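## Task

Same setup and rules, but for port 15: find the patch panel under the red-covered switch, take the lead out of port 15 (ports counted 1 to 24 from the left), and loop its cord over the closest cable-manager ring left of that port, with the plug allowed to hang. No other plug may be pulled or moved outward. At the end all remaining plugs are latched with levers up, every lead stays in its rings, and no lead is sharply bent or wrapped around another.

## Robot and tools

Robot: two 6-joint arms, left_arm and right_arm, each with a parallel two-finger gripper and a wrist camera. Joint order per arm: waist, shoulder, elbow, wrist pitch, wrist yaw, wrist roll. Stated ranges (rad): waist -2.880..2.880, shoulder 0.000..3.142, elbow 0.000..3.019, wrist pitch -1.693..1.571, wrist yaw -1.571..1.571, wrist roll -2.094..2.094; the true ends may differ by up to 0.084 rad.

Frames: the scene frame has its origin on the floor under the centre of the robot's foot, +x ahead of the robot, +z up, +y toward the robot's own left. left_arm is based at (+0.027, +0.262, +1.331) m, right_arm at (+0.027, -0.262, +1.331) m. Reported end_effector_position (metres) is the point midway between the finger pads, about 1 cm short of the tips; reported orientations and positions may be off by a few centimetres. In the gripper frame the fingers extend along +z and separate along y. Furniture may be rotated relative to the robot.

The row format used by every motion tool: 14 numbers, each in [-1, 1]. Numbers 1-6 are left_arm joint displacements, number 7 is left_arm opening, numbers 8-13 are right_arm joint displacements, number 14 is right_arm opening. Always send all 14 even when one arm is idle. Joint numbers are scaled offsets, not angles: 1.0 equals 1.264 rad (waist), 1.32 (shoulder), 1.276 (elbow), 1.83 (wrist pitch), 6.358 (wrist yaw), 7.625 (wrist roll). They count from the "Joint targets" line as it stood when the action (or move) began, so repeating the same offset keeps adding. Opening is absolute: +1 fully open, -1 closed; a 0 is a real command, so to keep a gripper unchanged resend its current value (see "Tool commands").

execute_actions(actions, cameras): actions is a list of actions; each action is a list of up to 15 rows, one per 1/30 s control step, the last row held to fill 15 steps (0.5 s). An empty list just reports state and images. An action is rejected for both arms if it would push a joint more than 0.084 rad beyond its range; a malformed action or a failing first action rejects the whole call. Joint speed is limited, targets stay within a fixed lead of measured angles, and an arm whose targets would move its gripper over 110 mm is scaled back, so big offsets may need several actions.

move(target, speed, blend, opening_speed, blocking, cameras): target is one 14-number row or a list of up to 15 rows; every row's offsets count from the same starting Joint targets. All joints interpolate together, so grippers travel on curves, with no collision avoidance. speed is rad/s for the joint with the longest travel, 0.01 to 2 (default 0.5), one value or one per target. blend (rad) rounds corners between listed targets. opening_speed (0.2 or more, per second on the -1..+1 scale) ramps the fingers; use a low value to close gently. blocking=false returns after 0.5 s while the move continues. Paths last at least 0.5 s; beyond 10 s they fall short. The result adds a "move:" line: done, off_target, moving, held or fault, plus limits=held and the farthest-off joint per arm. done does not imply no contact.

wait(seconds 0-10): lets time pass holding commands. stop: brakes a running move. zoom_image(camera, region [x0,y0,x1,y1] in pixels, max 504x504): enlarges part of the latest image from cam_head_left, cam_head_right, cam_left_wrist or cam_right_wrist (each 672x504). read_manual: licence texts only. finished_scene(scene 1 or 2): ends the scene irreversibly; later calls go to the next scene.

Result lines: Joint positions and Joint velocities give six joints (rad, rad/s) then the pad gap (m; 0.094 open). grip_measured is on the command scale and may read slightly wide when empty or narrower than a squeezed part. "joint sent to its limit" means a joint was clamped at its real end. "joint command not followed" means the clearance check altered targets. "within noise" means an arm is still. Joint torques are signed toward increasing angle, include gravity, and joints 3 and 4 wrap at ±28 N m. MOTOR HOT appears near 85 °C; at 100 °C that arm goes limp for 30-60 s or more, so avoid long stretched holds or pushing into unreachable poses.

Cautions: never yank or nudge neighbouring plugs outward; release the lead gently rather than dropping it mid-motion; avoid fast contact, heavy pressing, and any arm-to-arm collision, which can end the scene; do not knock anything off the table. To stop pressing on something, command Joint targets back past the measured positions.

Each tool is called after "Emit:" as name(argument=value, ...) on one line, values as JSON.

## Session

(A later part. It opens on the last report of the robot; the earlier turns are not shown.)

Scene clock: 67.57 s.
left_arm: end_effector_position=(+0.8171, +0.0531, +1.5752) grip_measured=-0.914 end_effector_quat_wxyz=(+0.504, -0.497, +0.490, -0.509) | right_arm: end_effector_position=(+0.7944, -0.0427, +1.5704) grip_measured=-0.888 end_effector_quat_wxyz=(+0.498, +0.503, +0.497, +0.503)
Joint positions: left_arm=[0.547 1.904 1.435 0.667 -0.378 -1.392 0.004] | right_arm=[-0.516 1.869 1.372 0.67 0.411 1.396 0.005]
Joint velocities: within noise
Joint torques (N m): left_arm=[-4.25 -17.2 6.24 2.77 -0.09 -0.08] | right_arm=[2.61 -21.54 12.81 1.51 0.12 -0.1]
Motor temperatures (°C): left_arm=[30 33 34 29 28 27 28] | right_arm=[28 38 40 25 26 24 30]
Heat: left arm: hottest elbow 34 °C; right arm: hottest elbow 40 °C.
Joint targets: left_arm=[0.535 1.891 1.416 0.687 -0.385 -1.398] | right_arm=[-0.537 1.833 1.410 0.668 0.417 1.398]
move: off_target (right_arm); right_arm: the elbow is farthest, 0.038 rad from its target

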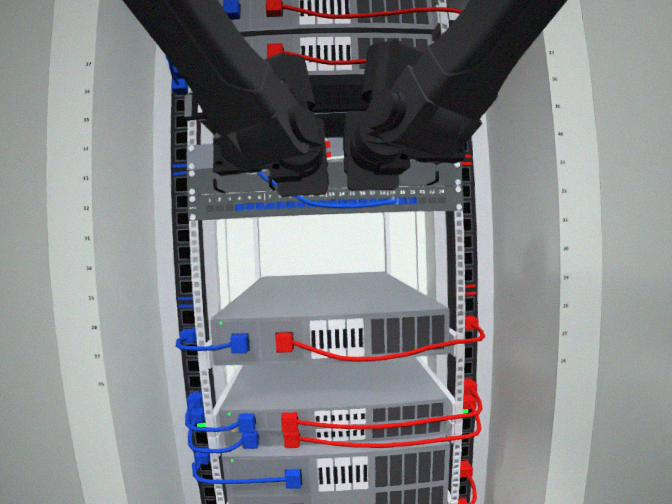

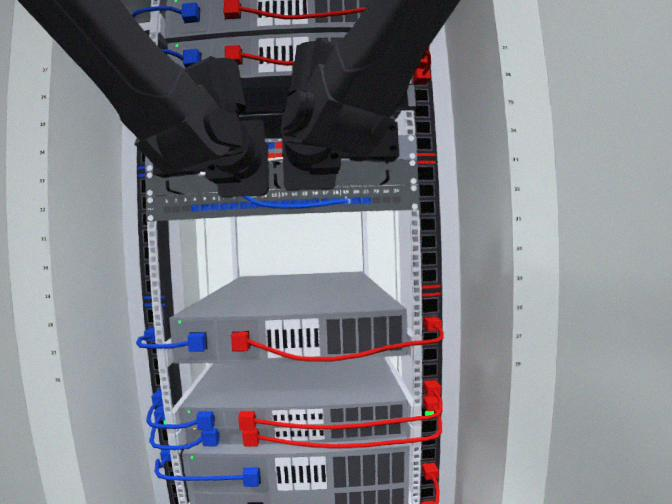

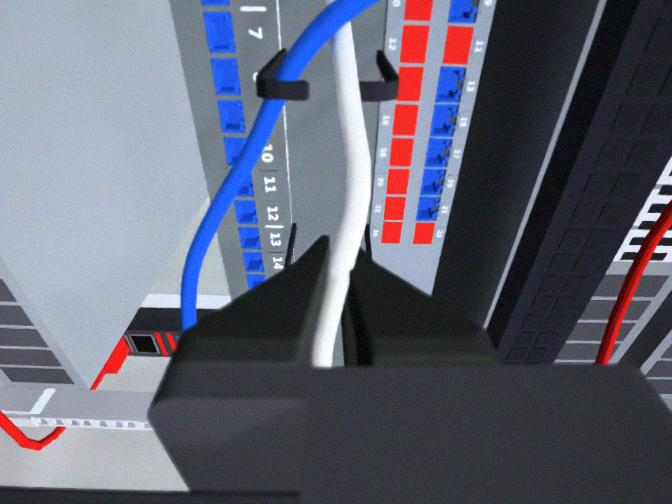

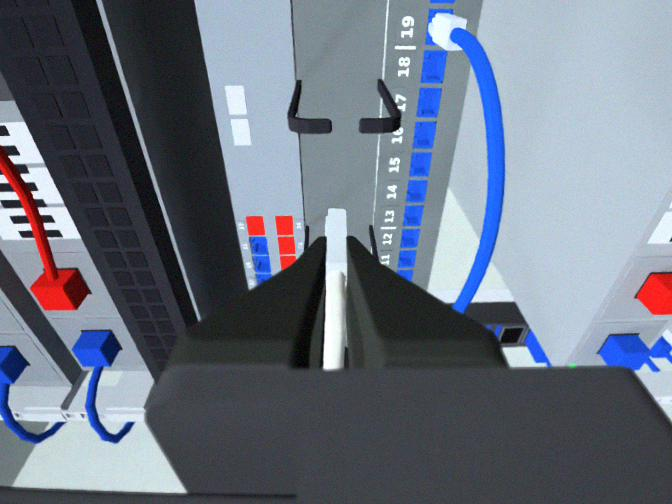

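Emit:
move(target=[[0.005,0.024,0.024,-0.012,0,0,-0.92,0,0,0,0,0,0,-0.95],[0.0261,0.0909,0.1528,-0.0525,0.0039,0,-0.92,0,0,0,0,0,0,-0.95]], speed=0.12, cameras=["cam_left_wrist","cam_head_left"])

Emit:
zoom_image(camera="cam_left_wrist", region=[260, 0, 440, 120])

Scene clock: 70.50 s.
left_arm: end_effector_position=(+0.8459, +0.0393, +1.5745) grip_measured=-0.914 end_effector_quat_wxyz=(+0.500, -0.493, +0.495, -0.511) | right_arm: end_effector_position=(+0.7951, -0.0464, +1.5718) grip_measured=-0.888 end_effector_quat_wxyz=(+0.500, +0.504, +0.495, +0.501)
Joint positions: left_arm=[0.547 1.972 1.553 0.61 -0.365 -1.392 0.004] | right_arm=[-0.52 1.866 1.372 0.67 0.415 1.396 0.005]
Joint velocities: within noise
Joint torques (N m): left_arm=[-1.85 -14.21 11.74 1.11 0.49 -0.08] | right_arm=[2.84 -21.19 12.82 1.51 -0.01 -0.11]
Motor temperatures (°C): left_arm=[30 34 35 29 28 27 28] | right_arm=[28 38 40 25 26 24 30]
Heat: left arm: hottest elbow 35 °C; right arm: hottest elbow 40 °C.
Joint targets: left_arm=[0.569 2.011 1.611 0.591 -0.360 -1.398] | right_arm=[-0.537 1.833 1.410 0.668 0.417 1.398]
move: off_target (left_arm, right_arm); left_arm: the elbow is farthest, 0.058 rad from its target; right_arm: the elbow is farthest, 0.038 rad from its target
Images, in order (width x height): cam_head_left 672x504, cam_left_wrist 672x504.

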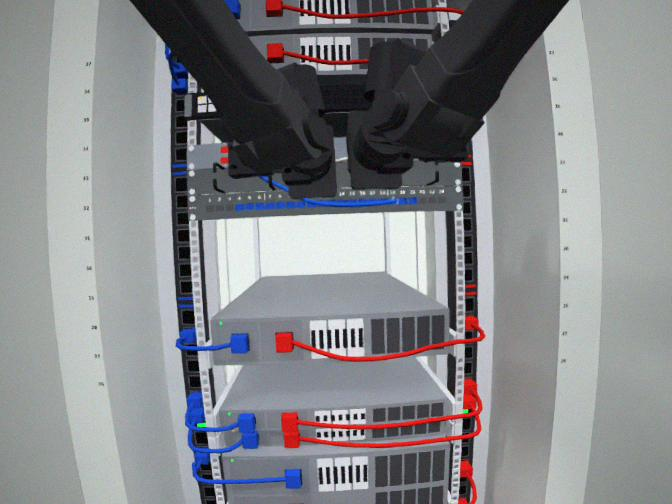

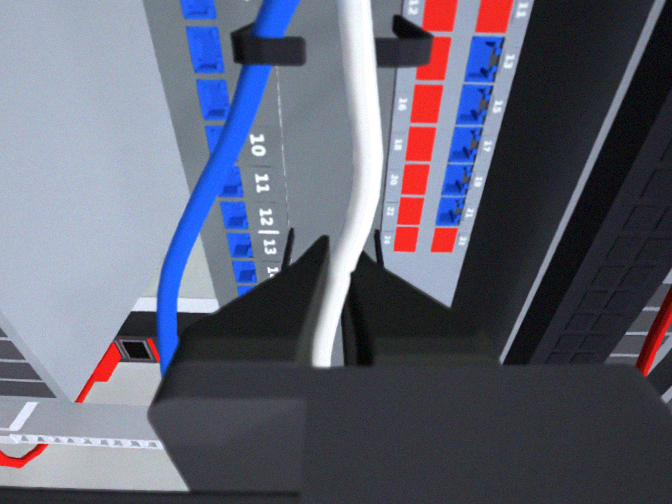

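Scaled by 2.800 from the camera's 672x504 image, which has a finer 960x720 frame.

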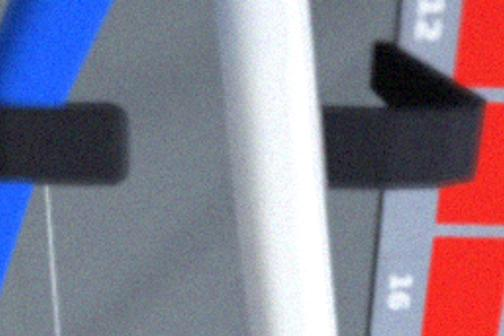

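Emit:
move(target=[[0.006,-0.022,-0.035,-0.002,0.0004,0,-0.92,0,0,0,0,0,0,-0.95],[0.008,-0.026,-0.039,-0.003,0.0006,0,-0.72,0,0,0,0,0,0,-0.95],[0.0166,-0.0636,-0.0611,-0.0161,0.0022,0,-0.72,0,0,0,0,0,0,-0.95]], speed=0.08, cameras=["cam_left_wrist","cam_head_left"])

Emit:
zoom_image(camera="cam_left_wrist", region=[260, 0, 440, 120])

Emit:
zoom_image(camera="cam_left_wrist", region=[260, 180, 440, 370])

Scene clock: 76.73 s.
left_arm: end_effector_position=(+0.8457, +0.0531, +1.5804) grip_measured=-0.723 end_effector_quat_wxyz=(+0.498, -0.494, +0.503, -0.506) | right_arm: end_effector_position=(+0.7951, -0.0464, +1.5718) grip_measured=-0.888 end_effector_quat_wxyz=(+0.500, +0.504, +0.495, +0.501)
Joint positions: left_arm=[0.566 1.943 1.541 0.574 -0.345 -1.392 0.013] | right_arm=[-0.52 1.866 1.372 0.67 0.414 1.396 0.005]
Joint velocities: within noise
Joint torques (N m): left_arm=[-1.44 -18.14 7.23 1.35 0.18 -0.08] | right_arm=[2.9 -21.07 12.86 1.51 -0.02 -0.11]
Motor temperatures (°C): left_arm=[30 33 37 29 28 27 28] | right_arm=[28 38 40 25 26 24 30]
Heat: left arm: hottest elbow 37 °C; right arm: hottest elbow 40 °C.
Joint targets: left_arm=[0.589 1.927 1.533 0.561 -0.347 -1.398] | right_arm=[-0.537 1.833 1.410 0.668 0.417 1.398]
move: off_target (right_arm); right_arm: the elbow is farthest, 0.038 rad from its target
Images, in order (width x height): cam_head_left 672x504, cam_left_wrist 672x504.

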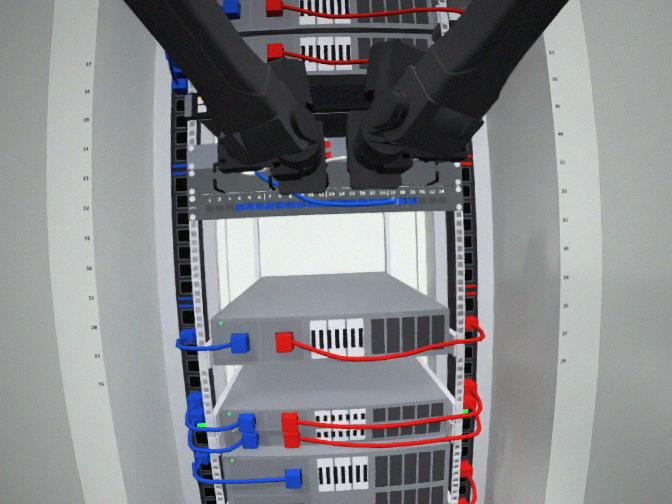

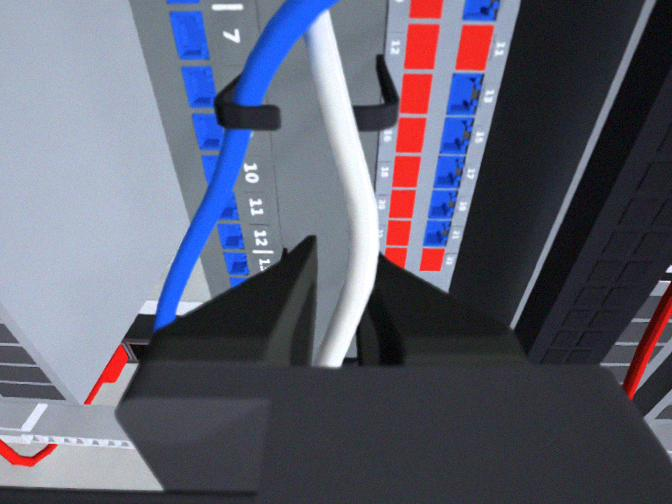

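Scaled by 2.800 from the camera's 672x504 image, which has a finer 960x720 frame.

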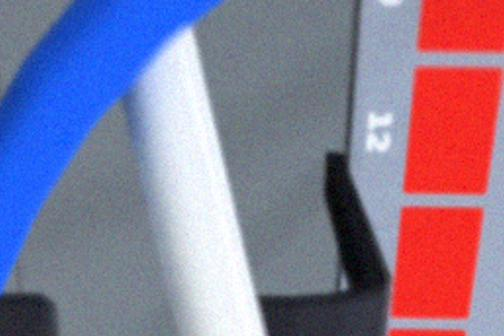

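Scaled by 2.653 from the camera's 672x504 image, which has a finer 960x720 frame.

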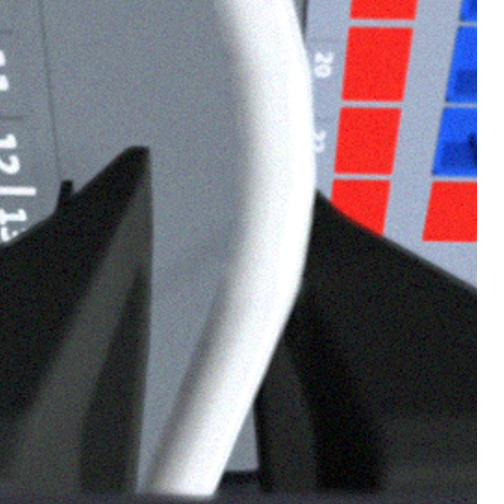

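Emit:
move(target=[0.0142,-0.003,0.0658,-0.0191,0.002,0,-0.66,0,0,0,0,0,0,-0.95], speed=0.08, cameras=["cam_left_wrist"])

Emit:
zoom_image(camera="cam_left_wrist", region=[240, 60, 440, 370])

Scene clock: 79.03 s.
left_arm: end_effector_position=(+0.8546, +0.0734, +1.5831) grip_measured=-0.663 end_effector_quat_wxyz=(+0.500, -0.499, +0.505, -0.496) | right_arm: end_effector_position=(+0.7951, -0.0463, +1.5719) grip_measured=-0.888 end_effector_quat_wxyz=(+0.499, +0.504, +0.495, +0.502)
Joint positions: left_arm=[0.594 1.936 1.557 0.538 -0.336 -1.392 0.016] | right_arm=[-0.52 1.866 1.372 0.67 0.414 1.396 0.005]
Joint velocities: within noise
Joint torques (N m): left_arm=[-2.2 -17.73 11.96 1.68 0.35 -0.08] | right_arm=[2.84 -21.19 12.79 1.52 0.01 -0.08]
Motor temperatures (°C): left_arm=[30 34 37 29 28 27 28] | right_arm=[28 38 41 25 26 24 30]
Heat: left arm: hottest elbow 37 °C; right arm: hottest elbow 41 °C.
Joint targets: left_arm=[0.608 1.923 1.617 0.526 -0.334 -1.398] | right_arm=[-0.537 1.833 1.410 0.668 0.417 1.398]
move: off_target (left_arm, right_arm); left_arm: the elbow is farthest, 0.060 rad from its target; right_arm: the elbow is farthest, 0.038 rad from its target
Images, in order (width x height): cam_left_wrist 672x504.

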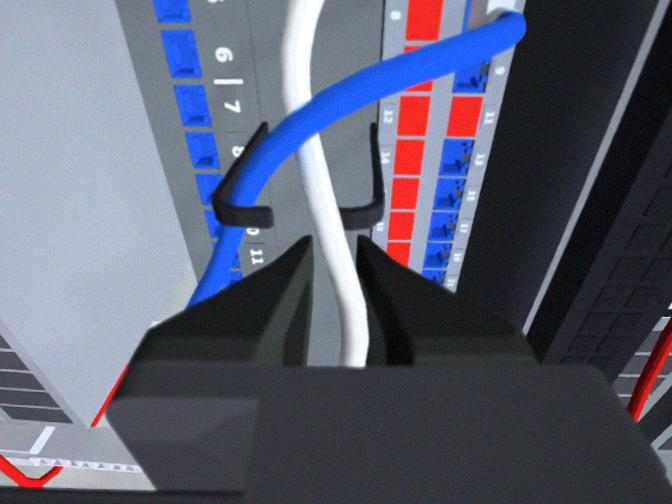

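Scaled by 1.626 from the camera's 672x504 image, which has a finer 960x720 frame.

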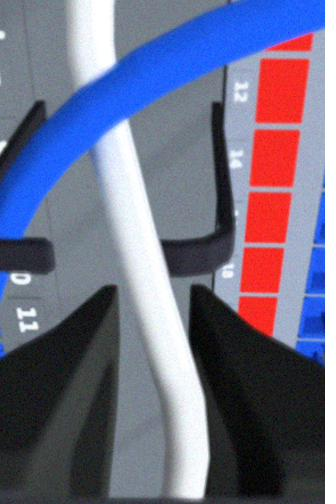

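Emit:
move(target=[[-0.023,0.003,0,0,-0.0012,0,-0.66,0,0,0,0,0,0,-0.95],[-0.023,0.003,0,0,-0.0012,0,-0.92,0,0,0,0,0,0,-0.95]], speed=0.08, opening_speed=0.4, cameras=["cam_left_wrist","cam_head_left"])

Emit:
zoom_image(camera="cam_left_wrist", region=[240, 60, 440, 370])

Scene clock: 81.20 s.
left_arm: end_effector_position=(+0.8549, +0.0722, +1.5862) grip_measured=-0.914 end_effector_quat_wxyz=(+0.502, -0.499, +0.502, -0.497) | right_arm: end_effector_position=(+0.7948, -0.0470, +1.5753) grip_measured=-0.888 end_effector_quat_wxyz=(+0.500, +0.503, +0.493, +0.503)
Joint positions: left_arm=[0.591 1.936 1.562 0.538 -0.34 -1.392 0.004] | right_arm=[-0.52 1.861 1.372 0.67 0.414 1.396 0.005]
Joint velocities: within noise
Joint torques (N m): left_arm=[-4.42 -18.14 11.82 1.51 0.17 -0.09] | right_arm=[2.96 -21.01 12.78 1.52 0.02 -0.1]
Motor temperatures (°C): left_arm=[30 34 37 29 28 27 28] | right_arm=[28 38 41 25 26 24 30]
Heat: left arm: hottest elbow 37 °C; right arm: hottest elbow 41 °C.
Joint targets: left_arm=[0.578 1.927 1.618 0.527 -0.341 -1.398] | right_arm=[-0.537 1.833 1.410 0.668 0.417 1.398]
move: off_target (left_arm, right_arm); target 2's new numbers were sent with left_arm's elbow 0.060 rad from that target; left_arm: the elbow is farthest, 0.055 rad from its target; right_arm: the elbow is farthest, 0.038 rad from its target
Images, in order (width x height): cam_head_left 672x504, cam_left_wrist 672x504.

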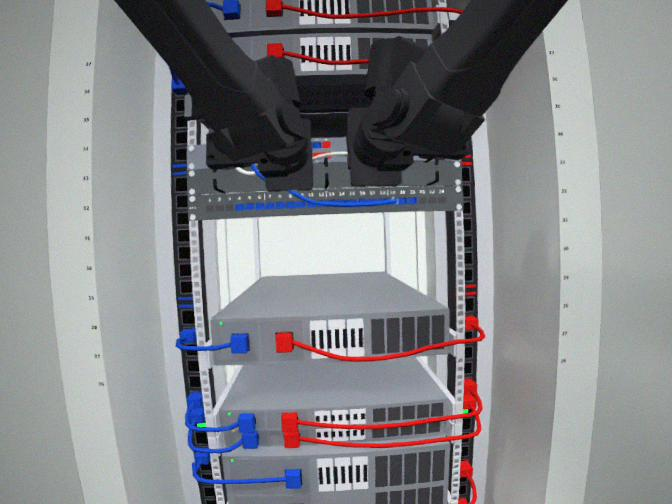

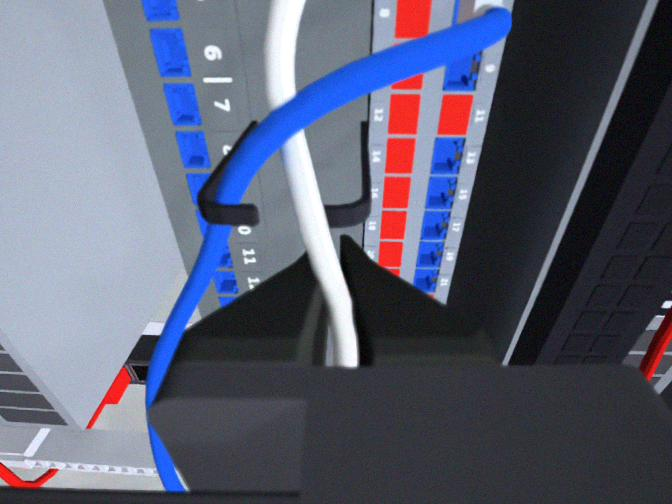

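Scaled by 1.626 from the camera's 672x504 image, which has a finer 960x720 frame.

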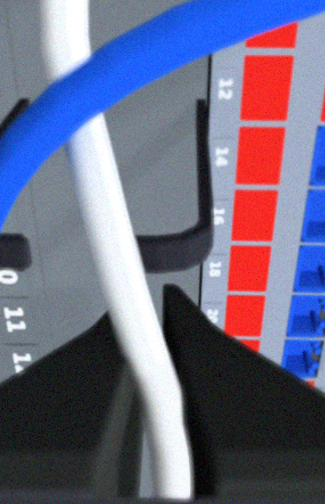

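Emit:
zoom_image(camera="cam_head_left", region=[250, 130, 410, 210])

Emit:
zoom_image(camera="cam_head_left", region=[200, 130, 300, 200])

Scaled by 3.150 from the camera's 672x504 image, which has a finer 960x720 frame.

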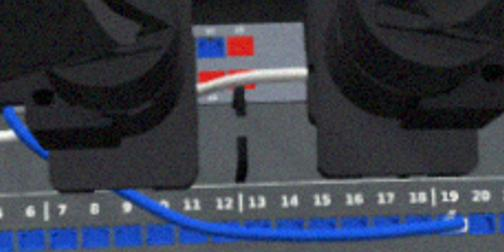

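Scaled by 5.040 from the camera's 672x504 image, which has a finer 960x720 frame.

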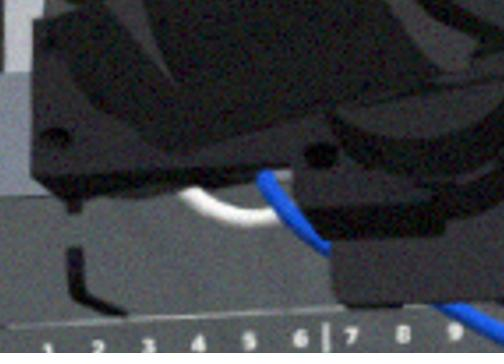

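Emit:
move(target=[-0.008,0.037,0,0,-0.001,0,-0.92,0,0,0,0,0,0,-0.95], speed=0.08, cameras=["cam_left_wrist"])

Emit:
zoom_image(camera="cam_left_wrist", region=[180, 120, 420, 320])

Scene clock: 82.90 s.
left_arm: end_effector_position=(+0.8551, +0.0712, +1.5848) grip_measured=-0.915 end_effector_quat_wxyz=(+0.503, -0.502, +0.501, -0.494) | right_arm: end_effector_position=(+0.7948, -0.0470, +1.5753) grip_measured=-0.888 end_effector_quat_wxyz=(+0.500, +0.503, +0.493, +0.503)
Joint positions: left_arm=[0.589 1.94 1.564 0.538 -0.349 -1.392 0.004] | right_arm=[-0.52 1.861 1.372 0.67 0.414 1.396 0.005]
Joint velocities: within noise
Joint torques (N m): left_arm=[-4.95 -14.56 11.47 1.54 0.28 -0.08] | right_arm=[2.67 -20.66 12.9 1.48 0.03 -0.1]
Motor temperatures (°C): left_arm=[30 34 37 29 28 27 28] | right_arm=[28 38 41 25 26 24 30]
Heat: left arm: hottest elbow 37 °C; right arm: hottest elbow 41 °C.
Joint targets: left_arm=[0.568 1.976 1.618 0.527 -0.348 -1.398] | right_arm=[-0.537 1.833 1.410 0.668 0.417 1.398]
move: off_target (left_arm, right_arm); left_arm: the elbow is farthest, 0.054 rad from its target; right_arm: the elbow is farthest, 0.038 rad from its target
Images, in order (width x height): cam_left_wrist 672x504.

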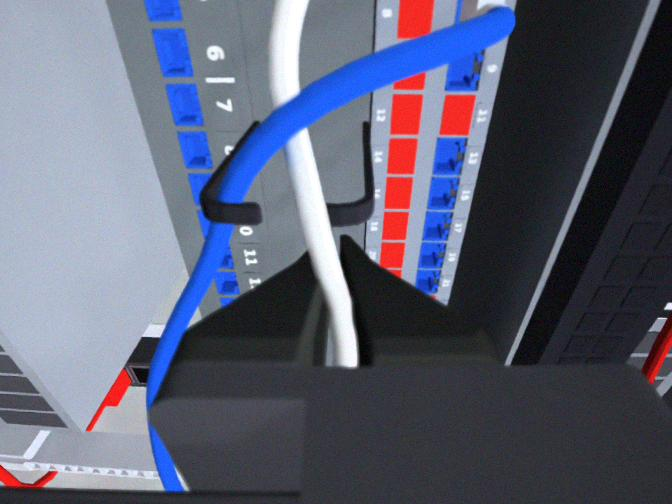

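Scaled by 2.100 from the camera's 672x504 image, which has a finer 960x720 frame.

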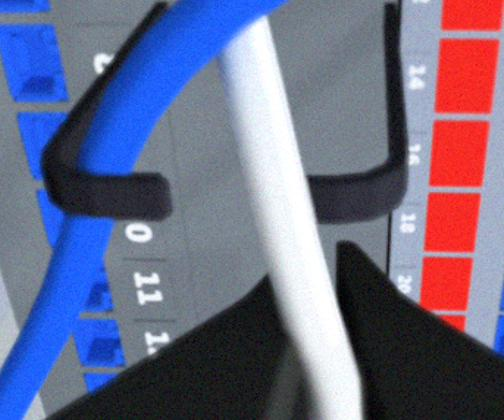

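Emit:
move(target=[-0.010,0.012,0,0,-0.001,0,-0.92,0,0,0,0,0,0,-0.95], speed=0.08, cameras=["cam_left_wrist","cam_head_left","cam_head_right"])

Emit:
zoom_image(camera="cam_left_wrist", region=[180, 120, 420, 320])

Scene clock: 84.00 s.
left_arm: end_effector_position=(+0.8560, +0.0696, +1.5824) grip_measured=-0.916 end_effector_quat_wxyz=(+0.504, -0.504, +0.501, -0.492) | right_arm: end_effector_position=(+0.7948, -0.0471, +1.5753) grip_measured=-0.888 end_effector_quat_wxyz=(+0.500, +0.504, +0.493, +0.503)
Joint positions: left_arm=[0.586 1.947 1.57 0.538 -0.36 -1.392 0.004] | right_arm=[-0.52 1.861 1.372 0.67 0.414 1.396 0.005]
Joint velocities: within noise
Joint torques (N m): left_arm=[-6.12 -14.45 11.29 1.54 0.51 -0.05] | right_arm=[2.96 -20.84 12.89 1.54 0.01 -0.1]
Motor temperatures (°C): left_arm=[30 34 37 29 28 27 28] | right_arm=[28 38 41 25 26 24 30]
Heat: left arm: hottest elbow 37 °C; right arm: hottest elbow 41 °C.
Joint targets: left_arm=[0.556 1.992 1.617 0.527 -0.354 -1.398] | right_arm=[-0.537 1.833 1.410 0.668 0.417 1.398]
move: off_target (left_arm, right_arm); left_arm: the elbow is farthest, 0.048 rad from its target; right_arm: the elbow is farthest, 0.038 rad from its target
Images, in order (width x height): cam_head_left 672x504, cam_head_right 672x504, cam_left_wrist 672x504.

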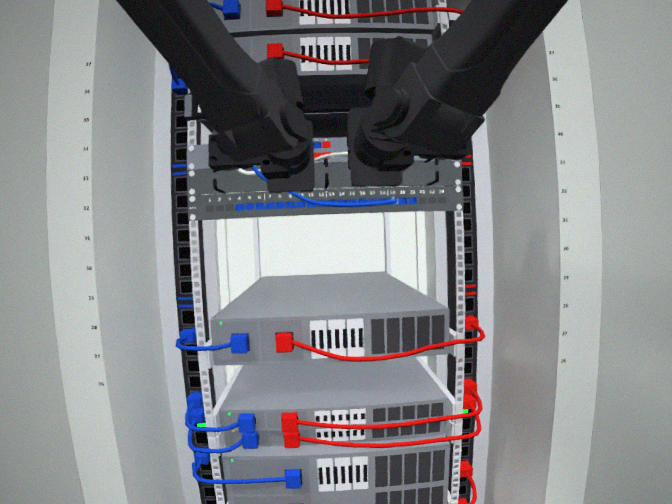

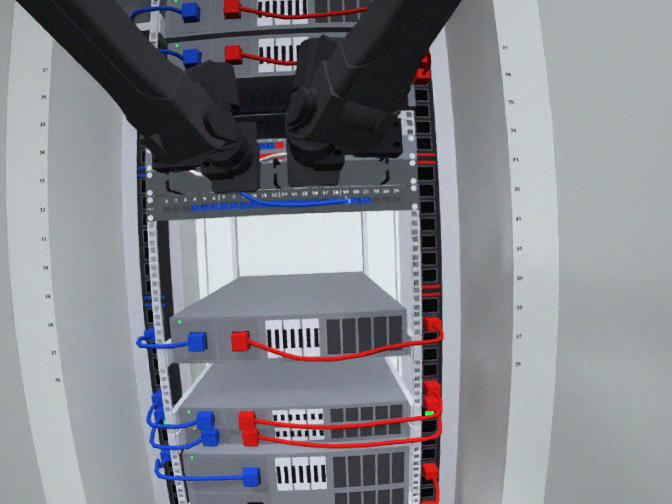

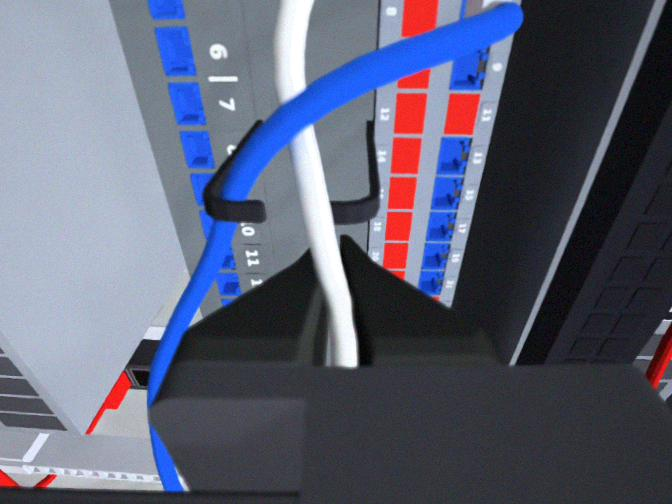

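Scaled by 2.100 from the camera's 672x504 image, which has a finer 960x720 frame.

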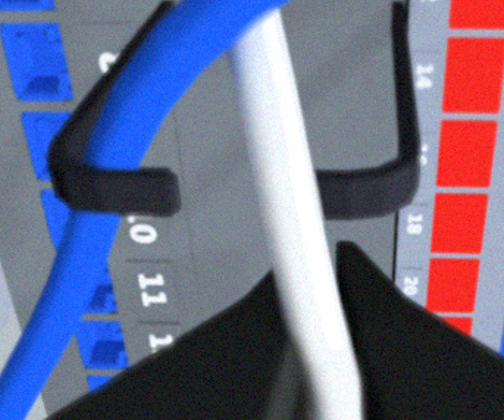

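Emit:
move(target=[0,0,0,0,0,0,-0.92,0,0,0,0,0,0,-0.70], speed=0.1, opening_speed=0.2)

Emit:
zoom_image(camera="cam_right_wrist", region=[256, 160, 416, 380])

Emit:
zoom_image(camera="cam_head_left", region=[250, 130, 410, 210])

Scene clock: 85.97 s.
left_arm: end_effector_position=(+0.8563, +0.0697, +1.5829) grip_measured=-0.916 end_effector_quat_wxyz=(+0.504, -0.504, +0.500, -0.492) | right_arm: end_effector_position=(+0.7953, -0.0491, +1.5752) grip_measured=-0.703 end_effector_quat_wxyz=(+0.501, +0.505, +0.492, +0.502)
Joint positions: left_arm=[0.586 1.947 1.571 0.538 -0.36 -1.392 0.004] | right_arm=[-0.522 1.861 1.372 0.67 0.416 1.396 0.014]
Joint velocities: within noise
Joint torques (N m): left_arm=[-6.24 -14.1 11.04 1.62 0.54 -0.07] | right_arm=[3.08 -20.66 12.89 1.5 -0.07 -0.1]
Motor temperatures (°C): left_arm=[30 34 38 29 28 27 28] | right_arm=[28 38 41 25 26 24 30]
Heat: left arm: hottest elbow 38 °C; right arm: hottest elbow 41 °C.
Joint targets: left_arm=[0.556 1.992 1.618 0.527 -0.354 -1.398] | right_arm=[-0.537 1.833 1.410 0.668 0.417 1.398]
move: off_target (left_arm, right_arm); left_arm: the elbow is farthest, 0.046 rad from its target; right_arm: the elbow is farthest, 0.038 rad from its target

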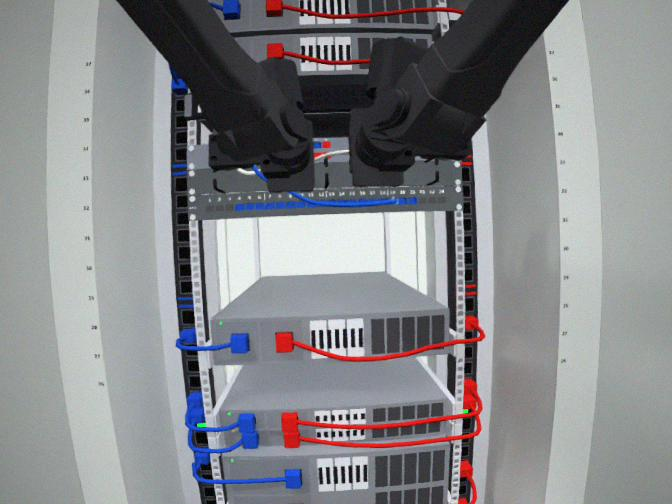

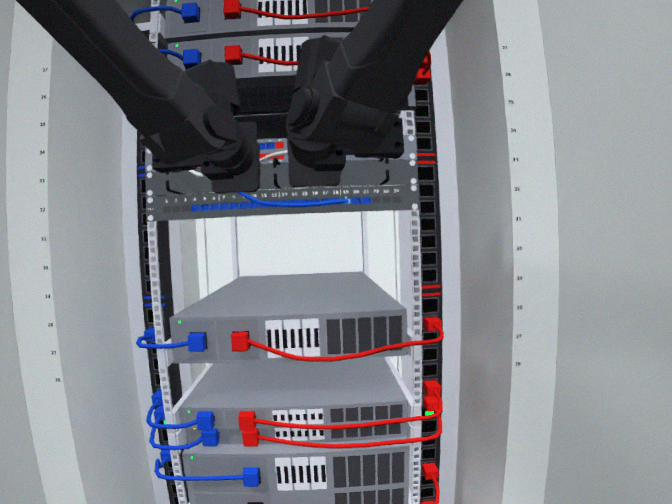

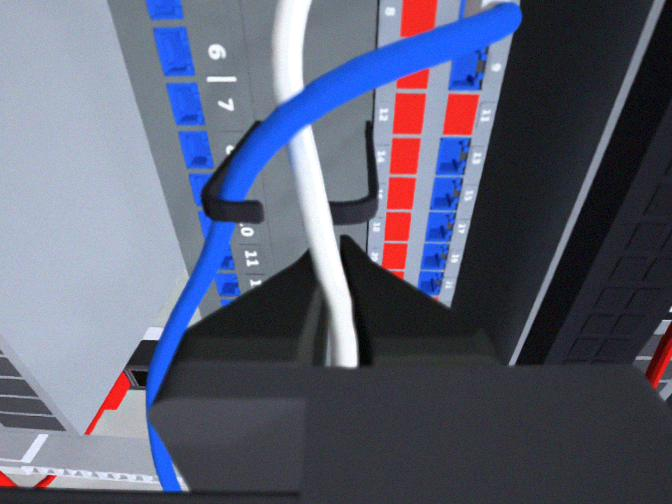

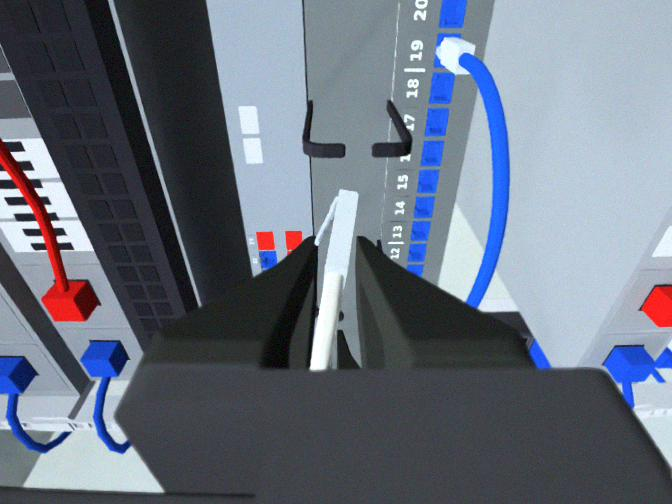

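Scaled by 2.291 from the camera's 672x504 image, which has a finer 960x720 frame.

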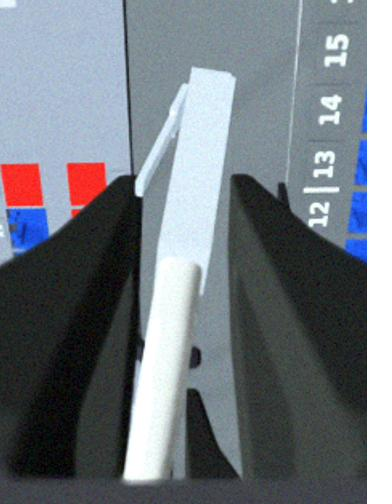

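Scaled by 3.150 from the camera's 672x504 image, which has a finer 960x720 frame.

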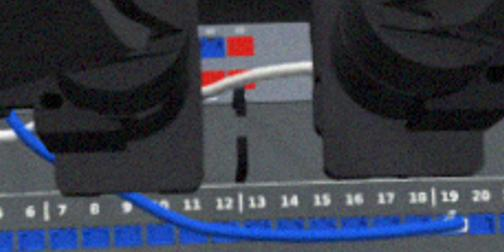

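Emit:
move(target=[[0,0,0,0,0,0,-0.92,0.018,0,-0.025,0.006,0,0,-0.40],[0,0,0,0,0,0,-0.92,0.041,-0.059,-0.1364,0.0448,0.0038,0,-0.40]], speed=0.15, opening_speed=0.4)

Emit:
zoom_image(camera="cam_head_left", region=[250, 130, 410, 210])

Scene clock: 88.83 s.
left_arm: end_effector_position=(+0.8563, +0.0697, +1.5829) grip_measured=-0.916 end_effector_quat_wxyz=(+0.504, -0.504, +0.500, -0.492) | right_arm: end_effector_position=(+0.7569, -0.0572, +1.5747) grip_measured=-0.402 end_effector_quat_wxyz=(+0.503, +0.507, +0.489, +0.502)
Joint positions: left_arm=[0.586 1.947 1.571 0.538 -0.36 -1.392 0.004] | right_arm=[-0.507 1.785 1.239 0.732 0.439 1.396 0.028]
Joint velocities: within noise
Joint torques (N m): left_arm=[-6.18 -14.27 11.14 1.48 0.56 -0.08] | right_arm=[5.89 -19.66 9.01 2.37 -0.01 -0.11]
Motor temperatures (°C): left_arm=[30 35 38 29 28 27 28] | right_arm=[28 38 41 25 26 24 30]
Heat: left arm: hottest elbow 38 °C; right arm: hottest elbow 41 °C.
Joint targets: left_arm=[0.556 1.992 1.618 0.527 -0.354 -1.398] | right_arm=[-0.486 1.755 1.236 0.750 0.441 1.398]
move: off_target (left_arm); left_arm: the elbow is farthest, 0.047 rad from its target

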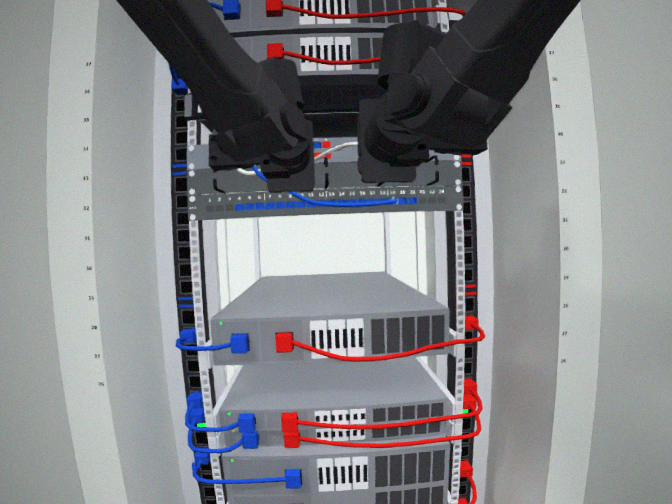

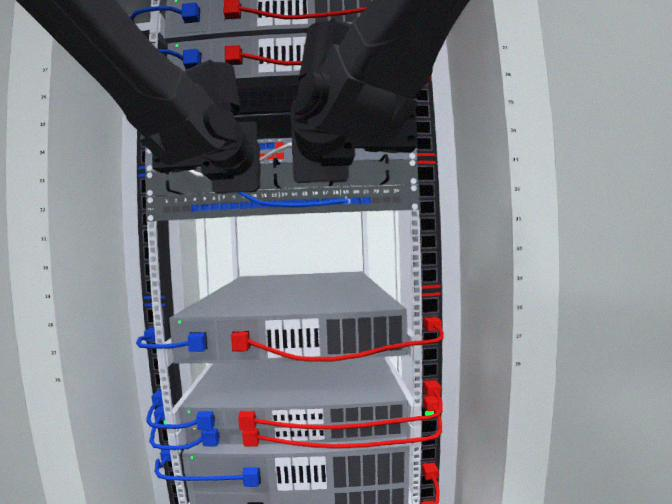

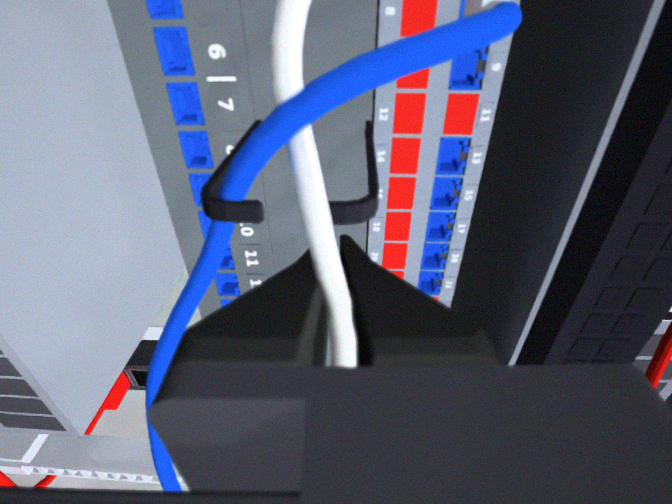

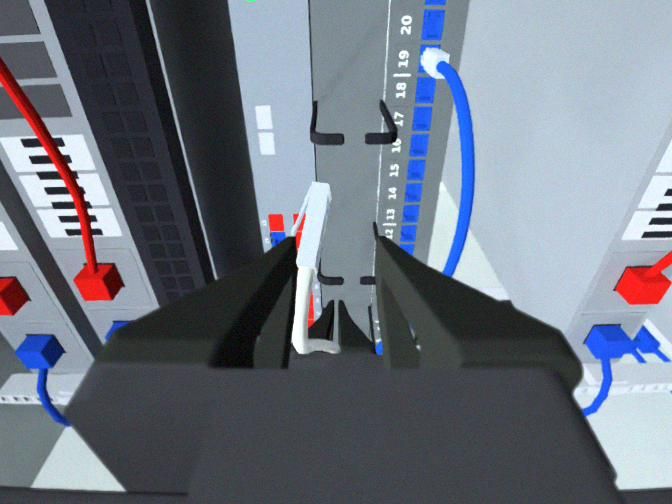

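Scaled by 3.150 from the camera's 672x504 image, which has a finer 960x720 frame.

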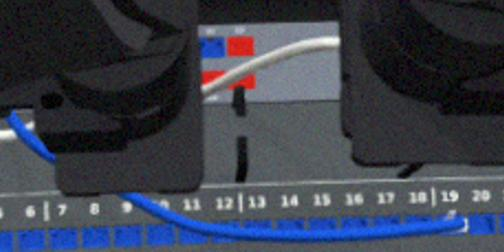

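Emit:
move(target=[0,0,0,0,0,0,-0.92,0.022,-0.065,-0.118,0.05,0.0035,0,-0.20], speed=0.15, opening_speed=0.4)

Emit:
zoom_image(camera="cam_head_left", region=[250, 130, 410, 210])

Emit:
zoom_image(camera="cam_right_wrist", region=[236, 150, 456, 370])

Scene clock: 91.47 s.
left_arm: end_effector_position=(+0.8565, +0.0689, +1.5830) grip_measured=-0.917 end_effector_quat_wxyz=(+0.504, -0.504, +0.500, -0.492) | right_arm: end_effector_position=(+0.7087, -0.0622, +1.5768) grip_measured=-0.202 end_effector_quat_wxyz=(+0.503, +0.505, +0.480, +0.511)
Joint positions: left_arm=[0.585 1.948 1.573 0.538 -0.36 -1.392 0.004] | right_arm=[-0.479 1.699 1.087 0.822 0.461 1.396 0.037]
Joint velocities: within noise
Joint torques (N m): left_arm=[-6.18 -14.21 10.91 1.48 0.5 -0.07] | right_arm=[5.71 -17.73 8.66 2.37 -0.03 -0.09]
Motor temperatures (°C): left_arm=[30 35 39 29 29 27 28] | right_arm=[28 38 41 25 26 24 30]
Heat: left arm: hottest elbow 39 °C; right arm: hottest elbow 41 °C.
Joint targets: left_arm=[0.556 1.992 1.618 0.527 -0.354 -1.398] | right_arm=[-0.458 1.670 1.085 0.841 0.463 1.398]
move: off_target (left_arm); left_arm: the elbow is farthest, 0.045 rad from its target

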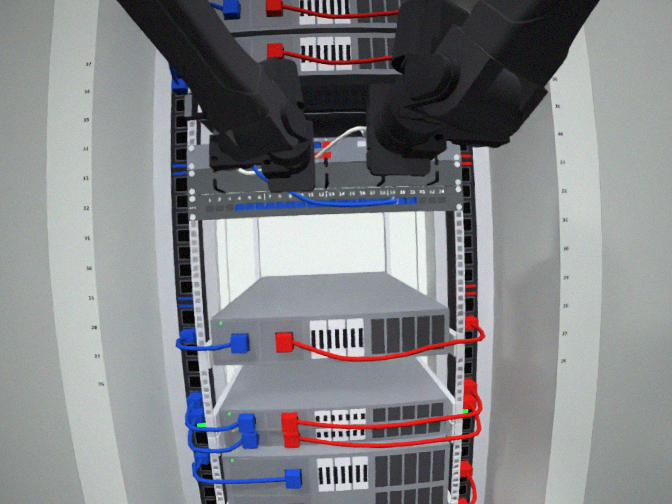

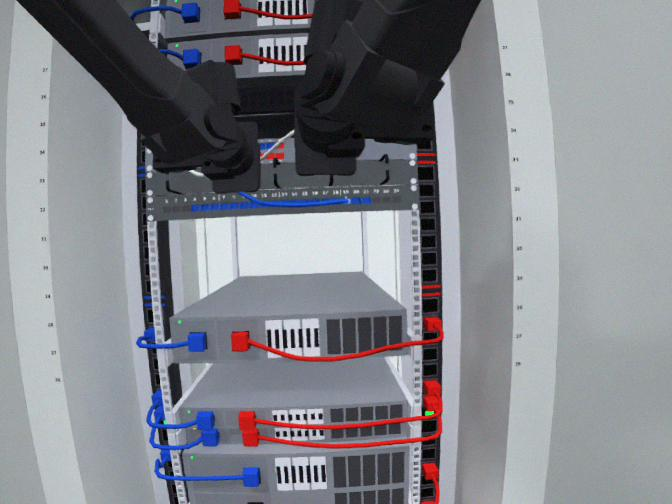

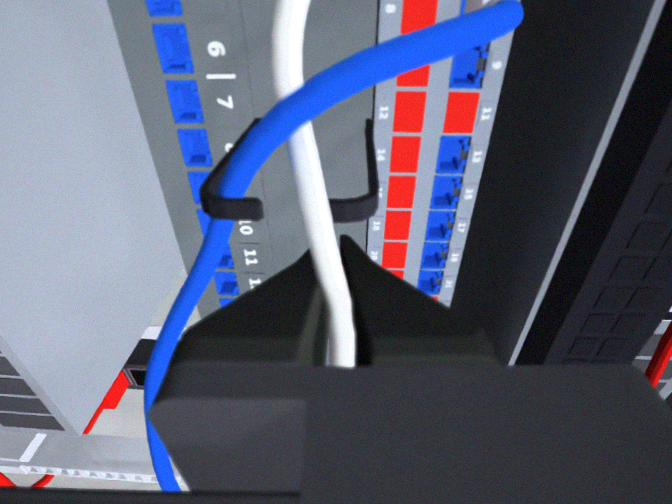

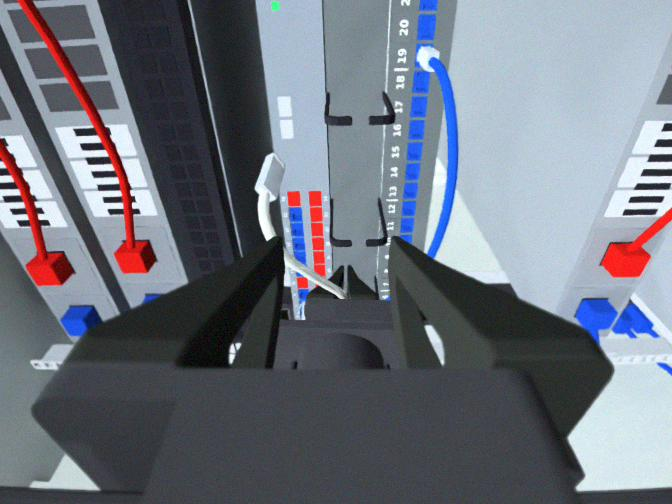

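Scaled by 3.150 from the camera's 672x504 image, which has a finer 960x720 frame.

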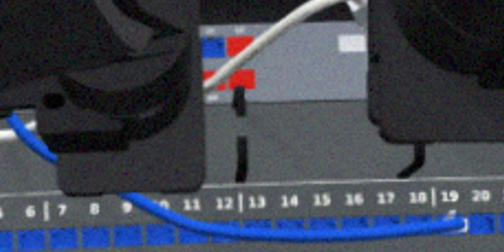

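Scaled by 2.291 from the camera's 672x504 image, which has a finer 960x720 frame.

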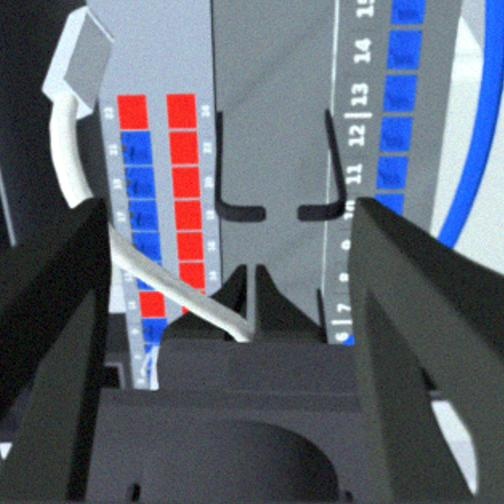

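Emit:
move(target=[0,0,0,0,0,0,-0.92,0.049,-0.0144,0.1027,-0.0852,0.0085,-0.0054,-0.20], speed=0.2, cameras=["cam_right_wrist","cam_head_left"])

Emit:
zoom_image(camera="cam_right_wrist", region=[236, 150, 456, 370])

Scene clock: 94.43 s.
left_arm: end_effector_position=(+0.8565, +0.0689, +1.5830) grip_measured=-0.917 end_effector_quat_wxyz=(+0.504, -0.504, +0.500, -0.492) | right_arm: end_effector_position=(+0.7082, -0.0283, +1.6067) grip_measured=-0.202 end_effector_quat_wxyz=(+0.498, +0.503, +0.500, +0.499)
Joint positions: left_arm=[0.585 1.948 1.573 0.538 -0.36 -1.392 0.004] | right_arm=[-0.415 1.675 1.16 0.691 0.515 1.372 0.037]
Joint velocities: within noise
Joint torques (N m): left_arm=[-6.36 -14.62 10.82 1.39 0.51 -0.07] | right_arm=[6.01 -17.38 14.38 1.33 -0.03 -0.28]
Motor temperatures (°C): left_arm=[30 34 39 29 29 27 28] | right_arm=[28 38 41 25 26 24 30]
Heat: left arm: hottest elbow 39 °C; right arm: hottest elbow 41 °C.
Joint targets: left_arm=[0.556 1.992 1.618 0.527 -0.354 -1.398] | right_arm=[-0.396 1.651 1.217 0.686 0.517 1.356]
move: off_target (left_arm, right_arm); left_arm: the elbow is farthest, 0.045 rad from its target; right_arm: the elbow is farthest, 0.057 rad from its target
Images, in order (width x height): cam_head_left 672x504, cam_right_wrist 672x504.

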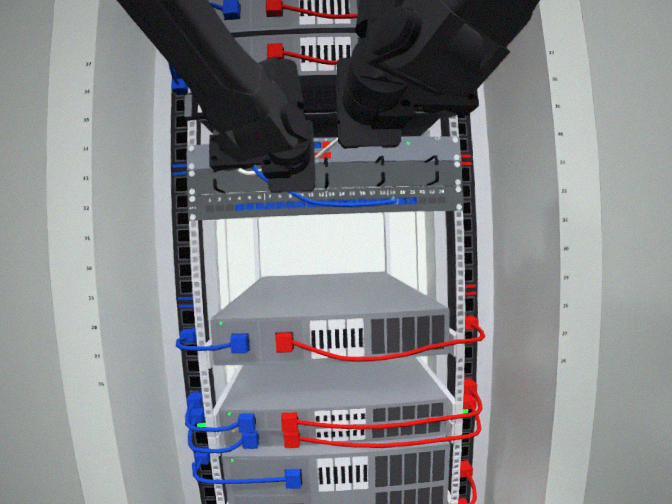

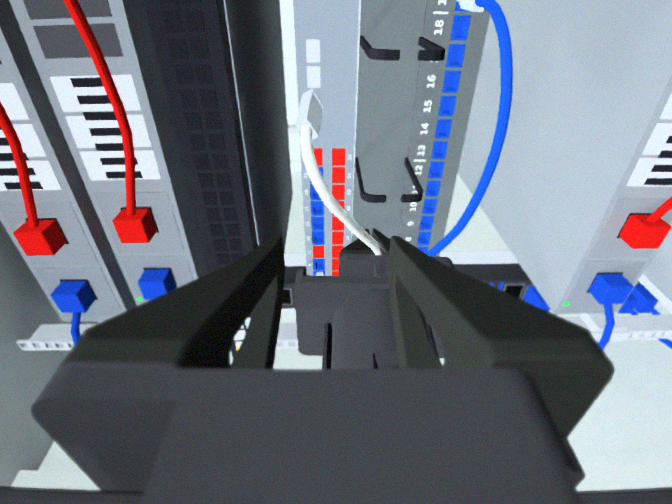

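Scaled by 2.291 from the camera's 672x504 image, which has a finer 960x720 frame.

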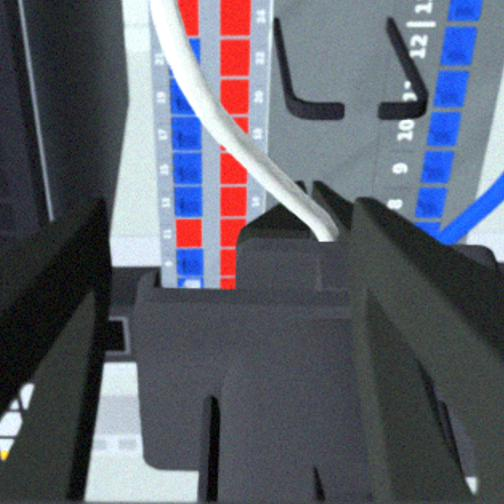

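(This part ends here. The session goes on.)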